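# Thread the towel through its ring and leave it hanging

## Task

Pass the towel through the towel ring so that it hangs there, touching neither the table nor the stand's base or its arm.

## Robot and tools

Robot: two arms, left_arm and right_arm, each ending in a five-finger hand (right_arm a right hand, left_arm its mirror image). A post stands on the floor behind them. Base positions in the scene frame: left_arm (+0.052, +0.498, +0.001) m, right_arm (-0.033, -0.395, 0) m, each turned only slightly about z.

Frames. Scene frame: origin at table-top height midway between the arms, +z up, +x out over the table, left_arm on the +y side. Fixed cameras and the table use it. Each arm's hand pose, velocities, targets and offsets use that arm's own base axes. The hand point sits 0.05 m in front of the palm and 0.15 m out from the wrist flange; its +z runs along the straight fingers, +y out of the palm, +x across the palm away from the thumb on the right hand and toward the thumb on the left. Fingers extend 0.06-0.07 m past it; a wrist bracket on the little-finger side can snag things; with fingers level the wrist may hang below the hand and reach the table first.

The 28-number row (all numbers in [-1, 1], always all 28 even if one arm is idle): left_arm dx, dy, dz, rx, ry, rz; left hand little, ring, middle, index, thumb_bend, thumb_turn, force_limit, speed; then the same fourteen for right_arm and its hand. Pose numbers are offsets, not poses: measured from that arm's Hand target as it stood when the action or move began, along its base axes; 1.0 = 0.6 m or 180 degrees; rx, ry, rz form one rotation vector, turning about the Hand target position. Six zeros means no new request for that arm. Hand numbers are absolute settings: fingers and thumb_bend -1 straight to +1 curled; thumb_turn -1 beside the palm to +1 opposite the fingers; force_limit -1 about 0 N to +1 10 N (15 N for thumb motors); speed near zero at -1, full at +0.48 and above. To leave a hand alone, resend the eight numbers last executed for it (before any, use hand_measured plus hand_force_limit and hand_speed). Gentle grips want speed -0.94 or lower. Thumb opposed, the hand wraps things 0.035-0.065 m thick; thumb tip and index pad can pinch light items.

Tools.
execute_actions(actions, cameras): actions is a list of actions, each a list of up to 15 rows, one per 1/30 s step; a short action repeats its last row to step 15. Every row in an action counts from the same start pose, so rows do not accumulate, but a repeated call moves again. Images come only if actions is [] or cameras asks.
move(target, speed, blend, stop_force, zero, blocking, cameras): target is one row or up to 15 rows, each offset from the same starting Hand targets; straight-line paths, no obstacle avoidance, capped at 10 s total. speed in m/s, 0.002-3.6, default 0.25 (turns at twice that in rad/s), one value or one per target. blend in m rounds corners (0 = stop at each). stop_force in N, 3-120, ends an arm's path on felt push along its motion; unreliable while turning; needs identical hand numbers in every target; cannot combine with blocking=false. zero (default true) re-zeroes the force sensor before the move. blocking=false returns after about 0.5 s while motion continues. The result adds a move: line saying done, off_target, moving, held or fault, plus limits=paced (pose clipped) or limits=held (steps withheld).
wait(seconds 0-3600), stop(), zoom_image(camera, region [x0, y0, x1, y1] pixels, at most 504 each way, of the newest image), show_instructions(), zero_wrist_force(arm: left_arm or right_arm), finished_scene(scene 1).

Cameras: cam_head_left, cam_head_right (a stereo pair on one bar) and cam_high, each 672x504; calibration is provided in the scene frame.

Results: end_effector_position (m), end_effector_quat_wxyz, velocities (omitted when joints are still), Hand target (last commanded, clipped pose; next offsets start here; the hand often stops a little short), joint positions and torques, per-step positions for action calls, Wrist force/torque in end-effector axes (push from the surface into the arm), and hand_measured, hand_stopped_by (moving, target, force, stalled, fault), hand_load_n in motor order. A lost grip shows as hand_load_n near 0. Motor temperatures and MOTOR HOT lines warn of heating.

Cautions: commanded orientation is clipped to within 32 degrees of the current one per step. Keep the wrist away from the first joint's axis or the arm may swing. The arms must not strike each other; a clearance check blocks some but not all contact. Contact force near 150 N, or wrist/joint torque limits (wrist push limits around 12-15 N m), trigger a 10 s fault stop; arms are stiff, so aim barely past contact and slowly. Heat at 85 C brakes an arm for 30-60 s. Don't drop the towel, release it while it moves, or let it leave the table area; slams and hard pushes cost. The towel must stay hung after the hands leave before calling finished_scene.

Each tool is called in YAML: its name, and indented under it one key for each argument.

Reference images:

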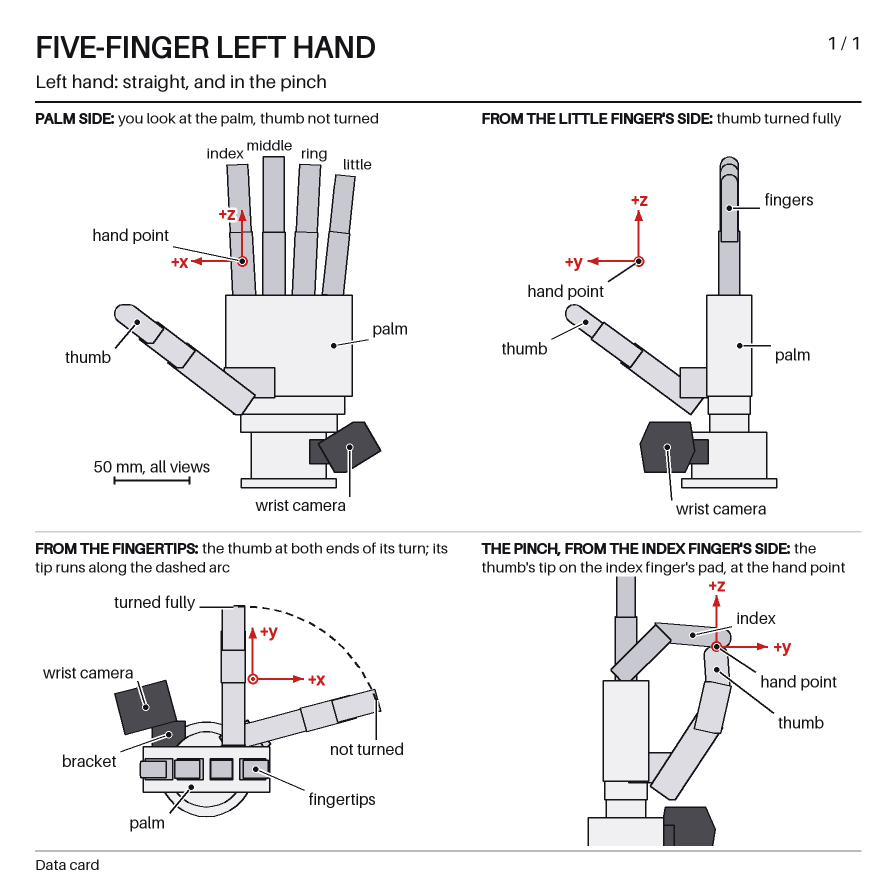

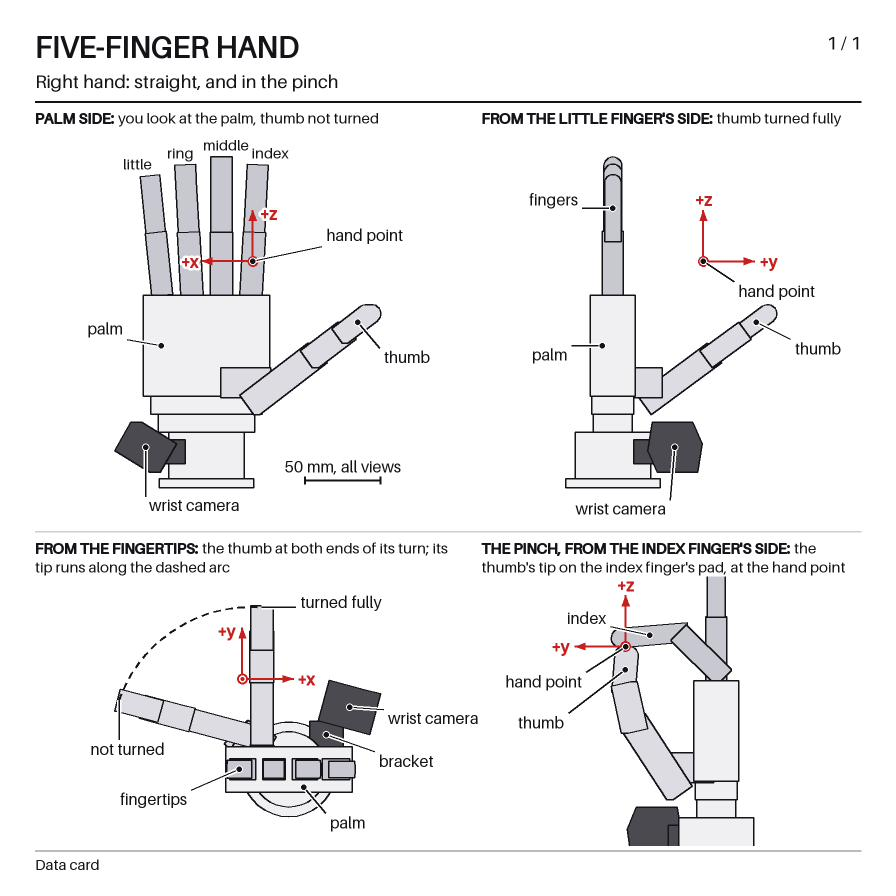

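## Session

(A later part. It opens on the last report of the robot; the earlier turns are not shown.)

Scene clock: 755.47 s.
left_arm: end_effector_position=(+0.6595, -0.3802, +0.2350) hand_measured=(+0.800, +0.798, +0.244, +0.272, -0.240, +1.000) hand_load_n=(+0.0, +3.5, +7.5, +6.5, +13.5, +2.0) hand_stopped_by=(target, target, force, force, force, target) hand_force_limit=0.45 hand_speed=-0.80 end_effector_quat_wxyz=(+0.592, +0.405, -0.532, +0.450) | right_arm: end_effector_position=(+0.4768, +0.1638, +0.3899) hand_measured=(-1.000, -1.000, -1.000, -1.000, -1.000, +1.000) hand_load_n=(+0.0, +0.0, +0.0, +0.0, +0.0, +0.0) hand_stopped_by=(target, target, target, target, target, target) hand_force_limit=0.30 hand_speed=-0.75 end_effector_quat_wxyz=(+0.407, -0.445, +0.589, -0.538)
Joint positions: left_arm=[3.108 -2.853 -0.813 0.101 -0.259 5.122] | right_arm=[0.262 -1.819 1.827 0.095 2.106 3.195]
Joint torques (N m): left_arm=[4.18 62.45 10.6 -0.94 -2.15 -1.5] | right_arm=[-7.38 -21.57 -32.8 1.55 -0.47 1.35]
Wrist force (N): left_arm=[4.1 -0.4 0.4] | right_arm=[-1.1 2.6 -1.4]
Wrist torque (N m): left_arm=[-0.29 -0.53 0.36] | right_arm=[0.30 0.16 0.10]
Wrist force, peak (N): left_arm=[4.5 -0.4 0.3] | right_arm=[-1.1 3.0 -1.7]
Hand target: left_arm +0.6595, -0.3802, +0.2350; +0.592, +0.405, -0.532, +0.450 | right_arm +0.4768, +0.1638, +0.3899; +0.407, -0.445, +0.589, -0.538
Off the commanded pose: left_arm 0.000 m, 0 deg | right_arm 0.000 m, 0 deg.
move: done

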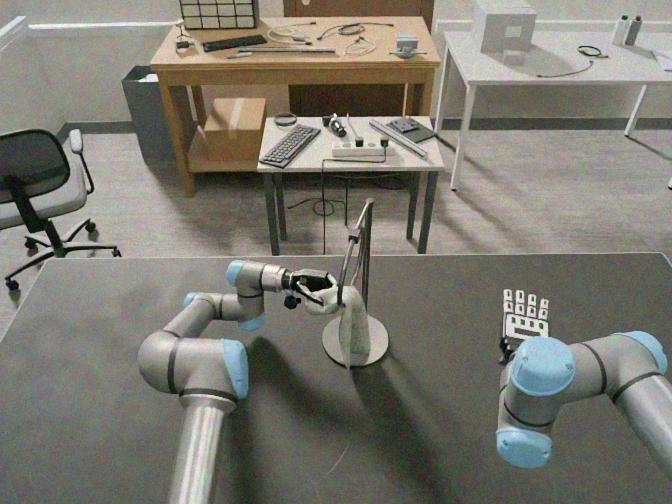

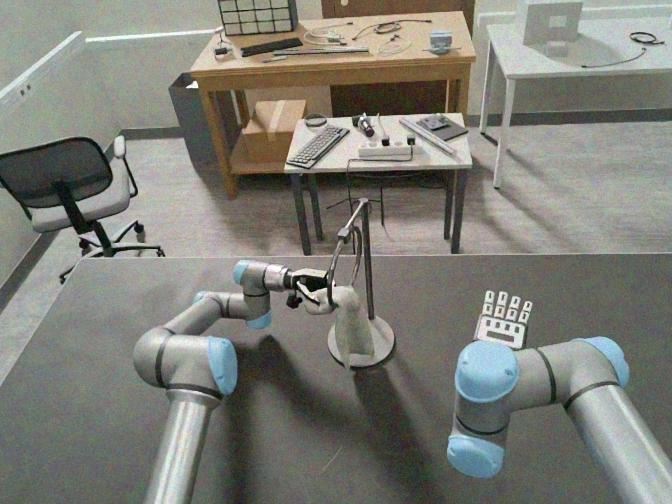

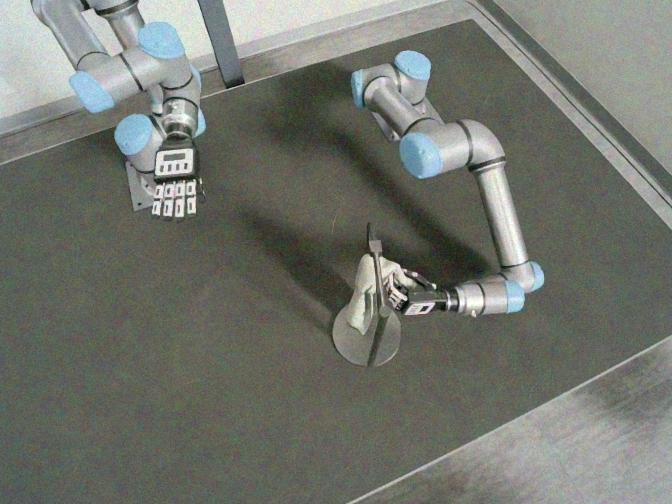

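move:
  target:
    - [0.0132,0.0482,0.2183,0,0,0,0.8,0.8,0.5,0.5,0.0,1,0.45,-0.8,0,0,0,0,0,0,-1,-1,-1,-1,-1,1,0.3,-0.75]
    - [0.0287,0.1045,0.1417,0,0,0,0.8,0.8,0.5,0.5,0.0,1,0.45,-0.8,0,0,0,0,0,0,-1,-1,-1,-1,-1,1,0.3,-0.75]
    - [0.0353,0.1286,0.0667,0,0,0,0.8,0.8,0.5,0.5,0.0,1,0.45,-0.8,0,0,0,0,0,0,-1,-1,-1,-1,-1,1,0.3,-0.75]
  speed: 0.05
  blend: [0, 0.02, 0]
  cameras: ["all"]

zoom_image:
  camera: "cam_head_left"
  region: [260, 230, 410, 380]

zoom_image:
  camera: "cam_high"
  region: [300, 210, 460, 370]

zoom_image:
  camera: "cam_head_right"
  region: [260, 230, 410, 380]

Scene clock: 775.50 s.
left_arm: end_effector_position=(+0.6806, -0.3029, +0.2749) hand_measured=(+0.800, +0.798, +0.244, +0.272, -0.240, +1.000) hand_load_n=(+0.0, +3.5, +8.0, +7.0, +13.5, +2.0) hand_stopped_by=(target, target, force, force, force, target) hand_force_limit=0.45 hand_speed=-0.80 end_effector_quat_wxyz=(+0.592, +0.405, -0.532, +0.450) end_effector_velocity=(+0.000, +0.000, +0.004) end_effector_angular_velocity=(+0.000, +0.001, -0.001) | right_arm: end_effector_position=(+0.4768, +0.1638, +0.3899) hand_measured=(-1.000, -1.000, -1.000, -1.000, -1.000, +1.000) hand_load_n=(+0.0, +0.0, -0.5, +0.0, +0.0, +0.0) hand_stopped_by=(target, target, target, target, target, target) hand_force_limit=0.30 hand_speed=-0.75 end_effector_quat_wxyz=(+0.407, -0.445, +0.589, -0.538)
Joint positions: left_arm=[3.205 -2.858 -0.7 0.104 -0.349 5.006] | right_arm=[0.262 -1.819 1.827 0.095 2.106 3.195]
Joint velocities: left_arm=[-0.001 0.005 -0.002 -0.003 0 -0.002] | right_arm=[within noise]
Joint torques (N m): left_arm=[-3.6 63.59 12.07 -1.25 0.08 -1.47] | right_arm=[-8.49 -22.99 -33.16 1.66 -0.38 1.36]
Wrist force (N): left_arm=[3.6 0.1 0.0] | right_arm=[-0.8 2.6 -1.4]
Wrist torque (N m): left_arm=[-0.16 -0.53 0.49] | right_arm=[0.30 0.13 0.11]
Wrist force, peak (N): left_arm=[4.5 -0.4 0.3] | right_arm=[-1.2 3.0 -1.6]
Hand target: left_arm +0.6806, -0.3030, +0.2750; +0.592, +0.405, -0.532, +0.450 | right_arm +0.4768, +0.1638, +0.3899; +0.407, -0.445, +0.589, -0.538
Off the commanded pose: left_arm 0.000 m, 0 deg | right_arm 0.000 m, 0 deg.
move: done

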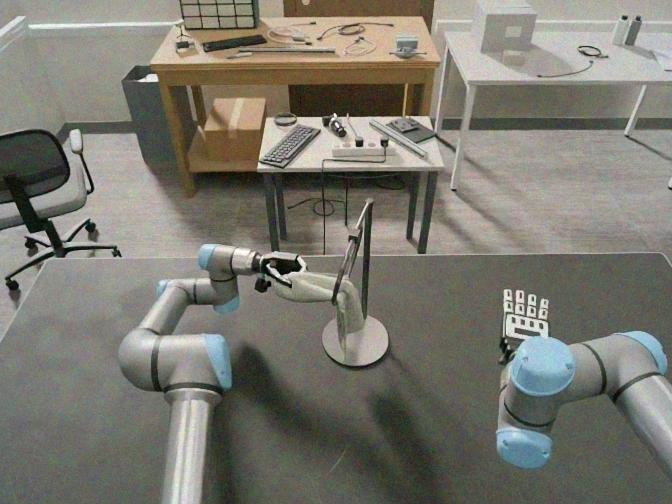

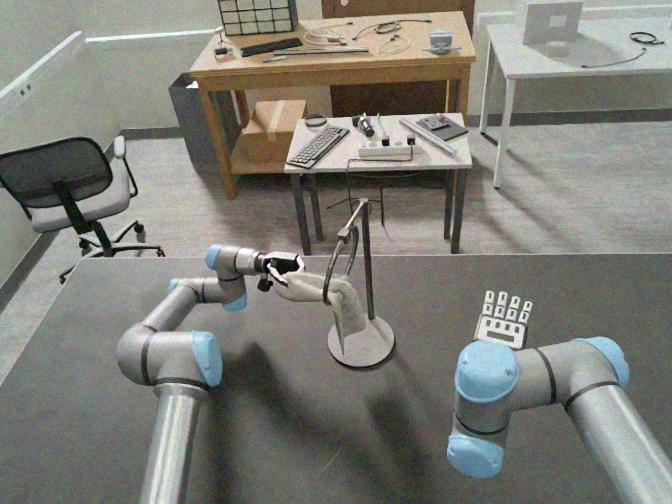

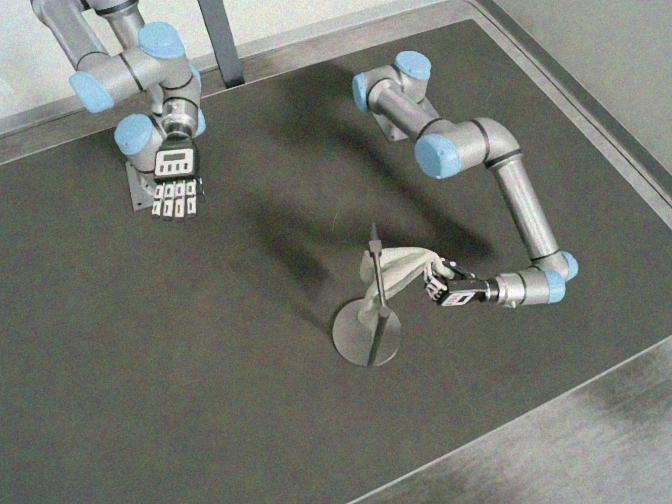

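Scaled by 3.360 from the camera's image (finer frame: 960x720).

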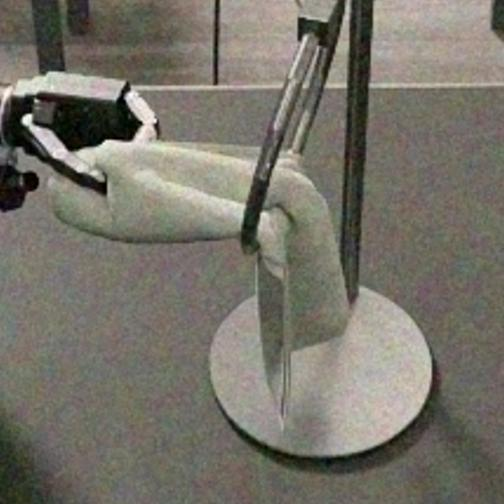

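Scaled by 3.150 from the camera's image (finer frame: 960x720).

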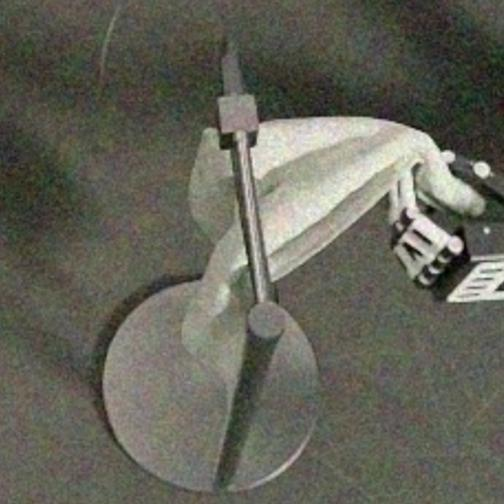

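Scaled by 3.360 from the camera's image (finer frame: 960x720).

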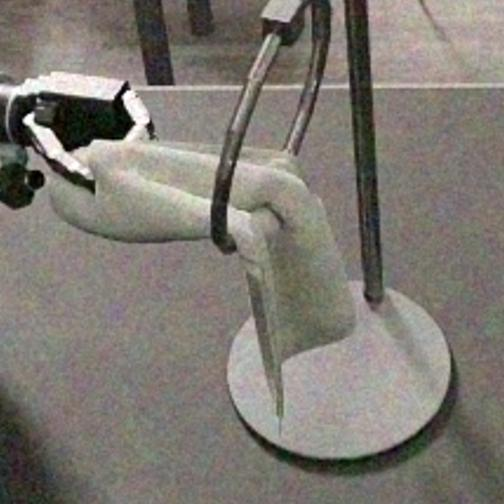

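move:
  target: [0.0004,0.0016,-0.0417,0,0,0,0.8,0.8,0.5,0.5,0.0,1,0.45,-0.8,0,0,0,0,0,0,-1,-1,-1,-1,-1,1,0.3,-0.75]
  speed: 0.04
  cameras: ["all"]

Scene clock: 790.10 s.
left_arm: end_effector_position=(+0.6809, -0.3021, +0.2499) hand_measured=(+0.800, +0.798, +0.244, +0.272, -0.240, +1.000) hand_load_n=(+0.0, +3.5, +8.0, +7.0, +13.5, +2.0) hand_stopped_by=(target, target, force, force, force, target) hand_force_limit=0.45 hand_speed=-0.80 end_effector_quat_wxyz=(+0.592, +0.405, -0.532, +0.450) | right_arm: end_effector_position=(+0.4768, +0.1638, +0.3899) hand_measured=(-1.000, -1.000, -1.000, -1.000, -1.000, +1.000) hand_load_n=(+0.0, -0.5, -0.5, +0.0, +0.0, +0.0) hand_stopped_by=(target, target, target, target, target, target) hand_force_limit=0.30 hand_speed=-0.75 end_effector_quat_wxyz=(+0.407, -0.445, +0.589, -0.538)
Joint positions: left_arm=[3.206 -2.897 -0.686 0.131 -0.35 5.005] | right_arm=[0.262 -1.819 1.827 0.095 2.106 3.195]
Joint torques (N m): left_arm=[6.2 64.04 15.71 -0.84 -2.11 -2.13] | right_arm=[-7.17 -22.72 -32.09 1.43 -0.55 1.34]
Wrist force (N): left_arm=[3.8 0.0 0.3] | right_arm=[-0.8 2.5 -1.5]
Wrist torque (N m): left_arm=[-0.19 -0.54 0.49] | right_arm=[0.29 0.13 0.11]
Wrist force, peak (N): left_arm=[4.0 -0.1 0.3] | right_arm=[-1.1 3.0 -1.5]
Hand target: left_arm +0.6809, -0.3021, +0.2500; +0.592, +0.405, -0.532, +0.450 | right_arm +0.4768, +0.1638, +0.3899; +0.407, -0.445, +0.589, -0.538
Off the commanded pose: left_arm 0.000 m, 0 deg | right_arm 0.000 m, 0 deg.
move: done

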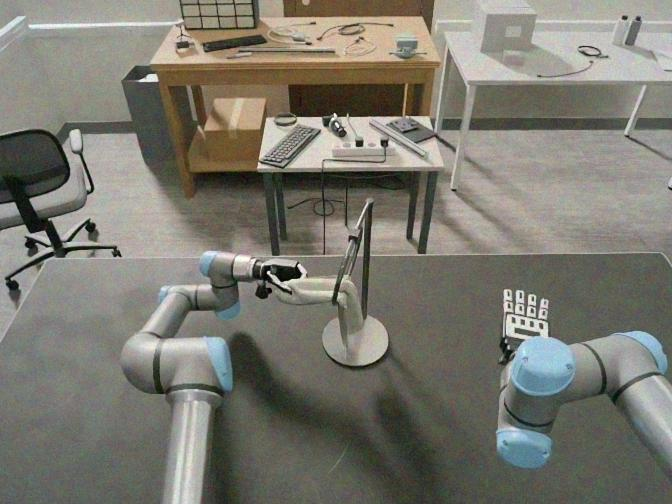

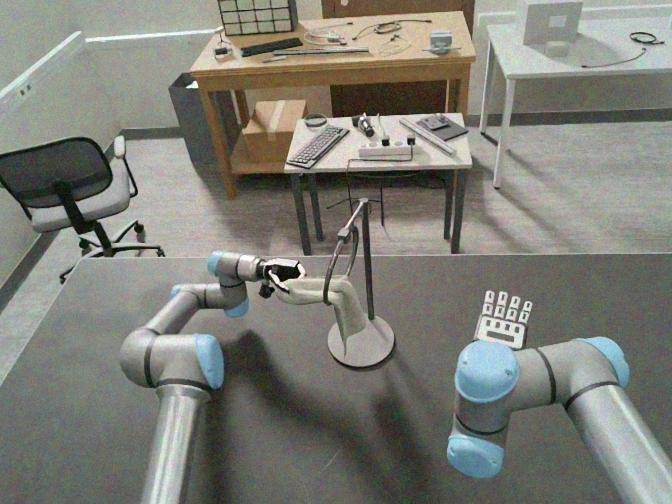

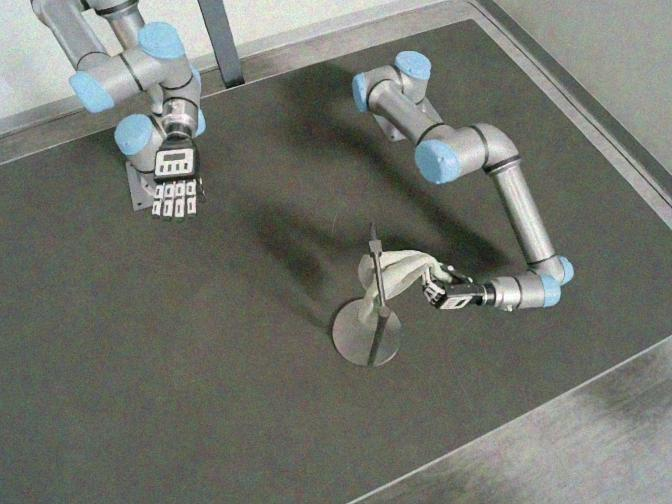

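move:
  target: [0,0,0,0,0,0,-1,-1,-1,-1,-1,1,0.45,-0.8,0,0,0,0,0,0,-1,-1,-1,-1,-1,1,0.3,-0.75]
  cameras: ["all"]

zoom_image:
  camera: "cam_head_left"
  region: [220, 180, 440, 400]

zoom_image:
  camera: "cam_high"
  region: [300, 180, 520, 400]

Scene clock: 797.03 s.
left_arm: end_effector_position=(+0.6809, -0.3021, +0.2500) hand_measured=(-1.000, -1.000, -1.000, -1.000, -1.000, +1.000) hand_load_n=(+0.0, +0.0, +0.0, +0.0, +0.0, +0.0) hand_stopped_by=(target, target, target, target, target, target) hand_force_limit=0.45 hand_speed=-0.80 end_effector_quat_wxyz=(+0.592, +0.405, -0.532, +0.450) | right_arm: end_effector_position=(+0.4768, +0.1638, +0.3899) hand_measured=(-1.000, -1.000, -1.000, -1.000, -1.000, +1.000) hand_load_n=(+0.0, +0.0, +0.0, +0.0, +0.0, -0.5) hand_stopped_by=(target, target, target, target, target, target) hand_force_limit=0.30 hand_speed=-0.75 end_effector_quat_wxyz=(+0.407, -0.445, +0.589, -0.538)
Joint positions: left_arm=[3.206 -2.897 -0.686 0.13 -0.35 5.005] | right_arm=[0.262 -1.819 1.827 0.095 2.106 3.195]
Joint torques (N m): left_arm=[-1.58 63.56 10.88 -0.93 0.69 -0.25] | right_arm=[-7.87 -21.98 -31.88 1.55 -0.44 1.41]
Wrist force (N): left_arm=[3.8 0.1 0.1] | right_arm=[-0.9 2.8 -1.3]
Wrist torque (N m): left_arm=[-0.18 -0.54 0.46] | right_arm=[0.32 0.13 0.11]
Wrist force, peak (N): left_arm=[4.0 0.1 0.2] | right_arm=[-1.3 2.9 -1.5]
Hand target: left_arm +0.6809, -0.3021, +0.2500; +0.592, +0.405, -0.532, +0.450 | right_arm +0.4768, +0.1638, +0.3899; +0.407, -0.445, +0.589, -0.538
Off the commanded pose: left_arm 0.000 m, 0 deg | right_arm 0.000 m, 0 deg.
move: done

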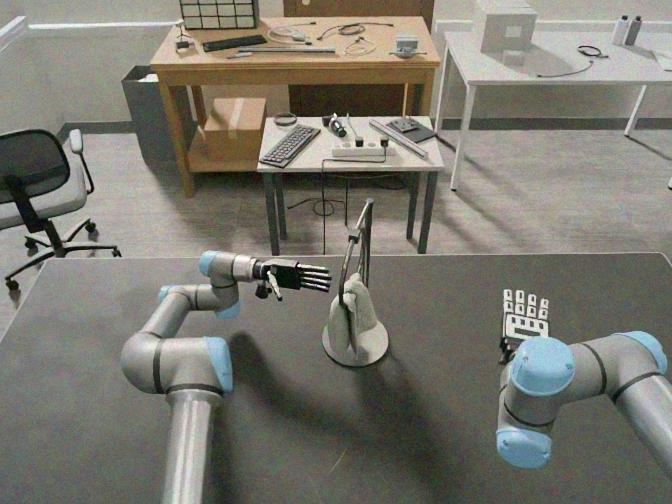

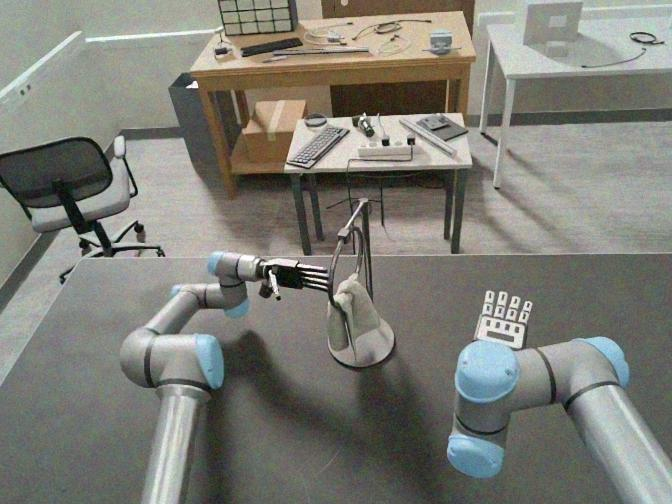

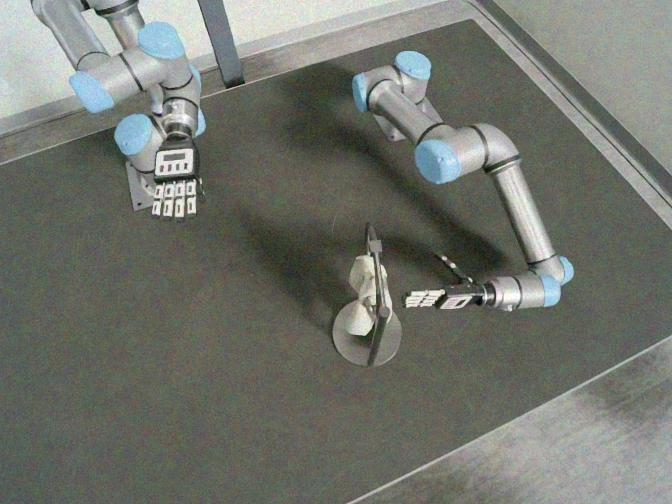

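Scaled by 2.291 from the camera's image (finer frame: 960x720).

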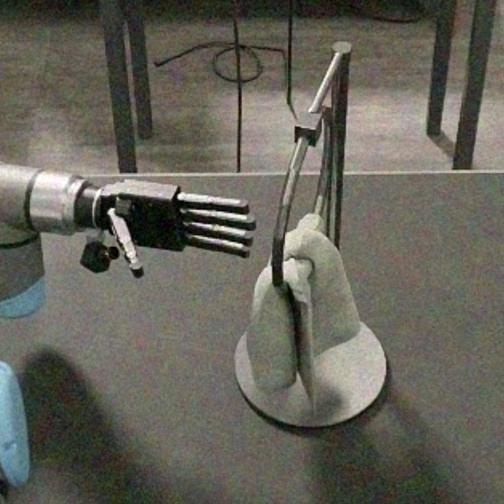

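Scaled by 2.291 from the camera's image (finer frame: 960x720).

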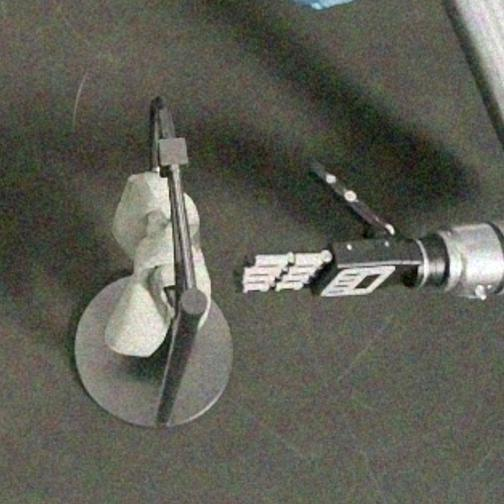

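move:
  target:
    - [0.07,0.257,0.0,0,0,0,-1,-1,-1,-1,-1,1,0.45,-0.8,0,0,0,0,0,0,-1,-1,-1,-1,-1,1,0.3,-0.75]
  speed: 0.12
  cameras: ["all"]

zoom_image:
  camera: "cam_head_left"
  region: [300, 250, 420, 370]

zoom_image:
  camera: "cam_head_right"
  region: [300, 250, 420, 370]

zoom_image:
  camera: "cam_high"
  region: [310, 210, 430, 330]

Scene clock: 803.37 s.
left_arm: end_effector_position=(+0.7222, -0.1480, +0.2500) hand_measured=(-1.000, -1.000, -1.000, -1.000, -1.000, +1.000) hand_load_n=(+0.0, +0.0, +0.0, +0.0, +0.0, +0.0) hand_stopped_by=(target, target, target, target, target, target) hand_force_limit=0.45 hand_speed=-0.80 end_effector_quat_wxyz=(+0.592, +0.406, -0.529, +0.453) | right_arm: end_effector_position=(+0.4768, +0.1638, +0.3899) hand_measured=(-1.000, -1.000, -1.000, -1.000, -1.000, +1.000) hand_load_n=(+0.0, +0.0, +0.0, +0.0, +0.0, +0.0) hand_stopped_by=(target, target, target, target, target, target) hand_force_limit=0.30 hand_speed=-0.75 end_effector_quat_wxyz=(+0.407, -0.445, +0.589, -0.538)
Joint positions: left_arm=[3.386 -3.208 -0.035 -0.124 -0.518 4.907] | right_arm=[0.262 -1.819 1.827 0.095 2.106 3.195]
Joint torques (N m): left_arm=[3.3 51.55 27.59 -0.81 1.18 1.41] | right_arm=[-7.73 -22.57 -31.97 1.53 -0.54 1.32]
Wrist force (N): left_arm=[4.1 0.2 0.0] | right_arm=[-1.0 2.7 -1.5]
Wrist torque (N m): left_arm=[-0.19 -0.54 0.46] | right_arm=[0.32 0.17 0.11]
Wrist force, peak (N): left_arm=[4.3 0.0 -1.2] | right_arm=[-1.1 3.1 -1.5]
Hand target: left_arm +0.7229, -0.1479, +0.2500; +0.592, +0.405, -0.532, +0.450 | right_arm +0.4768, +0.1638, +0.3899; +0.407, -0.445, +0.589, -0.538
Off the commanded pose: left_arm 0.001 m, 1 deg | right_arm 0.000 m, 0 deg.
elbow stopped short (left arm): the move would have taken joint 3 (elbow) straighter than the controller allows.
move: done

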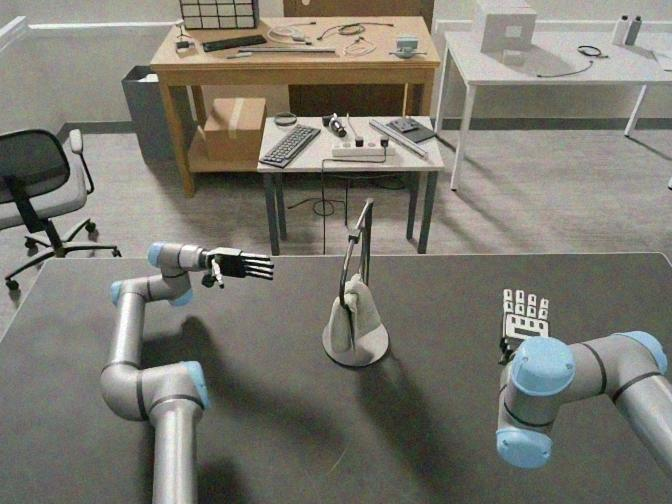

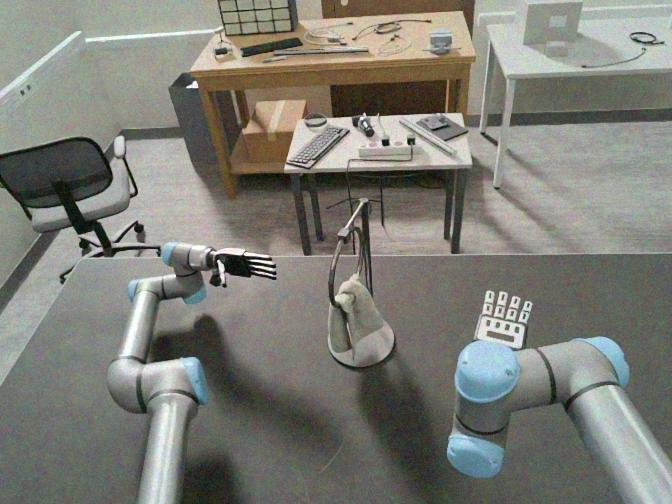

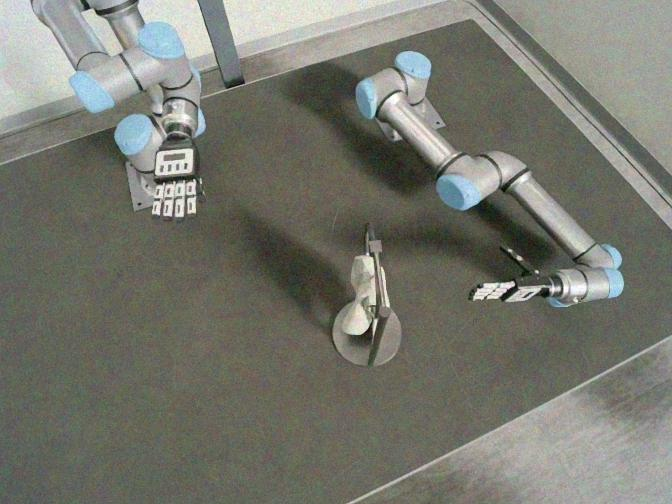

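Scaled by 4.200 from the camera's image (finer frame: 960x720).

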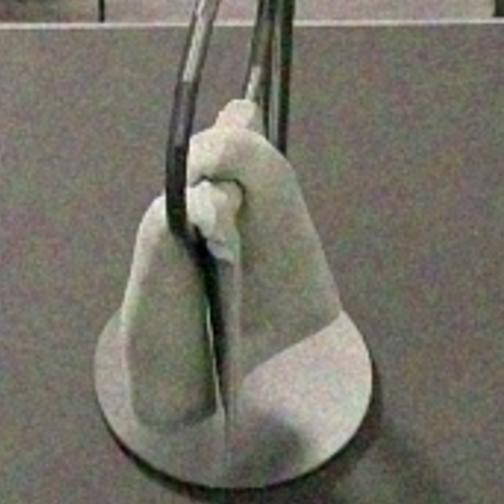

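Scaled by 4.200 from the camera's image (finer frame: 960x720).

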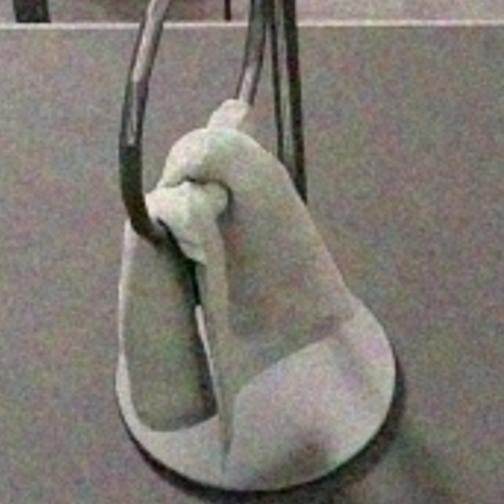

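Scaled by 4.200 from the camera's image (finer frame: 960x720).

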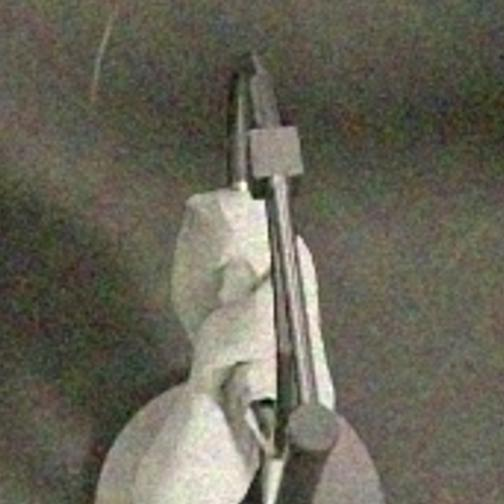

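zoom_image:
  camera: "cam_high"
  region: [330, 260, 410, 340]

zoom_image:
  camera: "cam_head_left"
  region: [325, 255, 385, 315]

Scaled by 6.300 from the camera's image (finer frame: 960x720).

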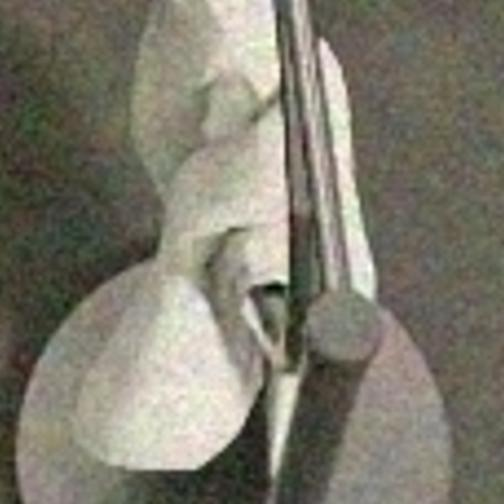

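Scaled by 8.400 from the camera's image (finer frame: 960x720).

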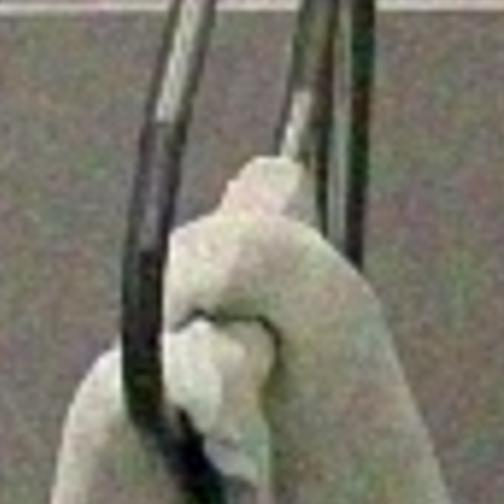

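zoom_image:
  camera: "cam_high"
  region: [340, 290, 410, 360]

zoom_image:
  camera: "cam_head_right"
  region: [325, 290, 395, 360]

Scaled by 7.200 from the camera's image (finer frame: 960x720).

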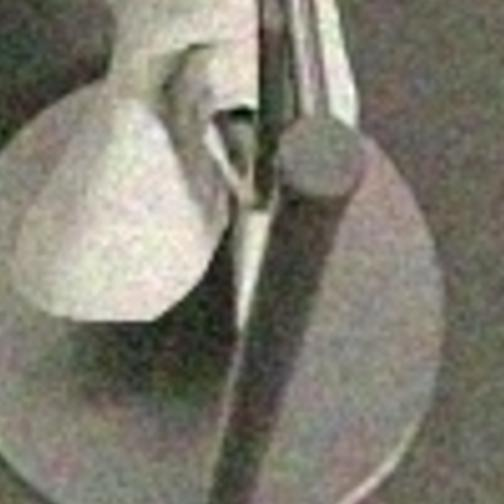

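Scaled by 7.200 from the camera's image (finer frame: 960x720).

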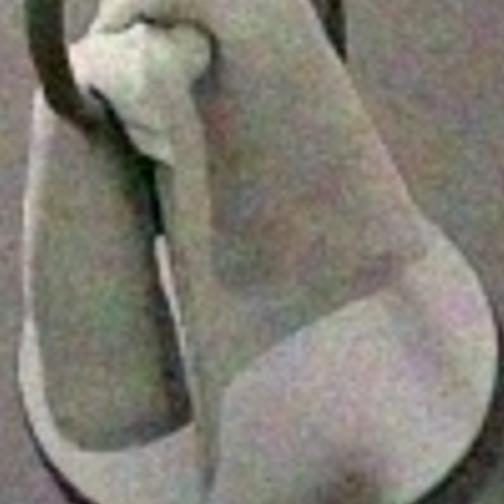

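finished_scene:
  scene: 1

The scene is finished: the task was done.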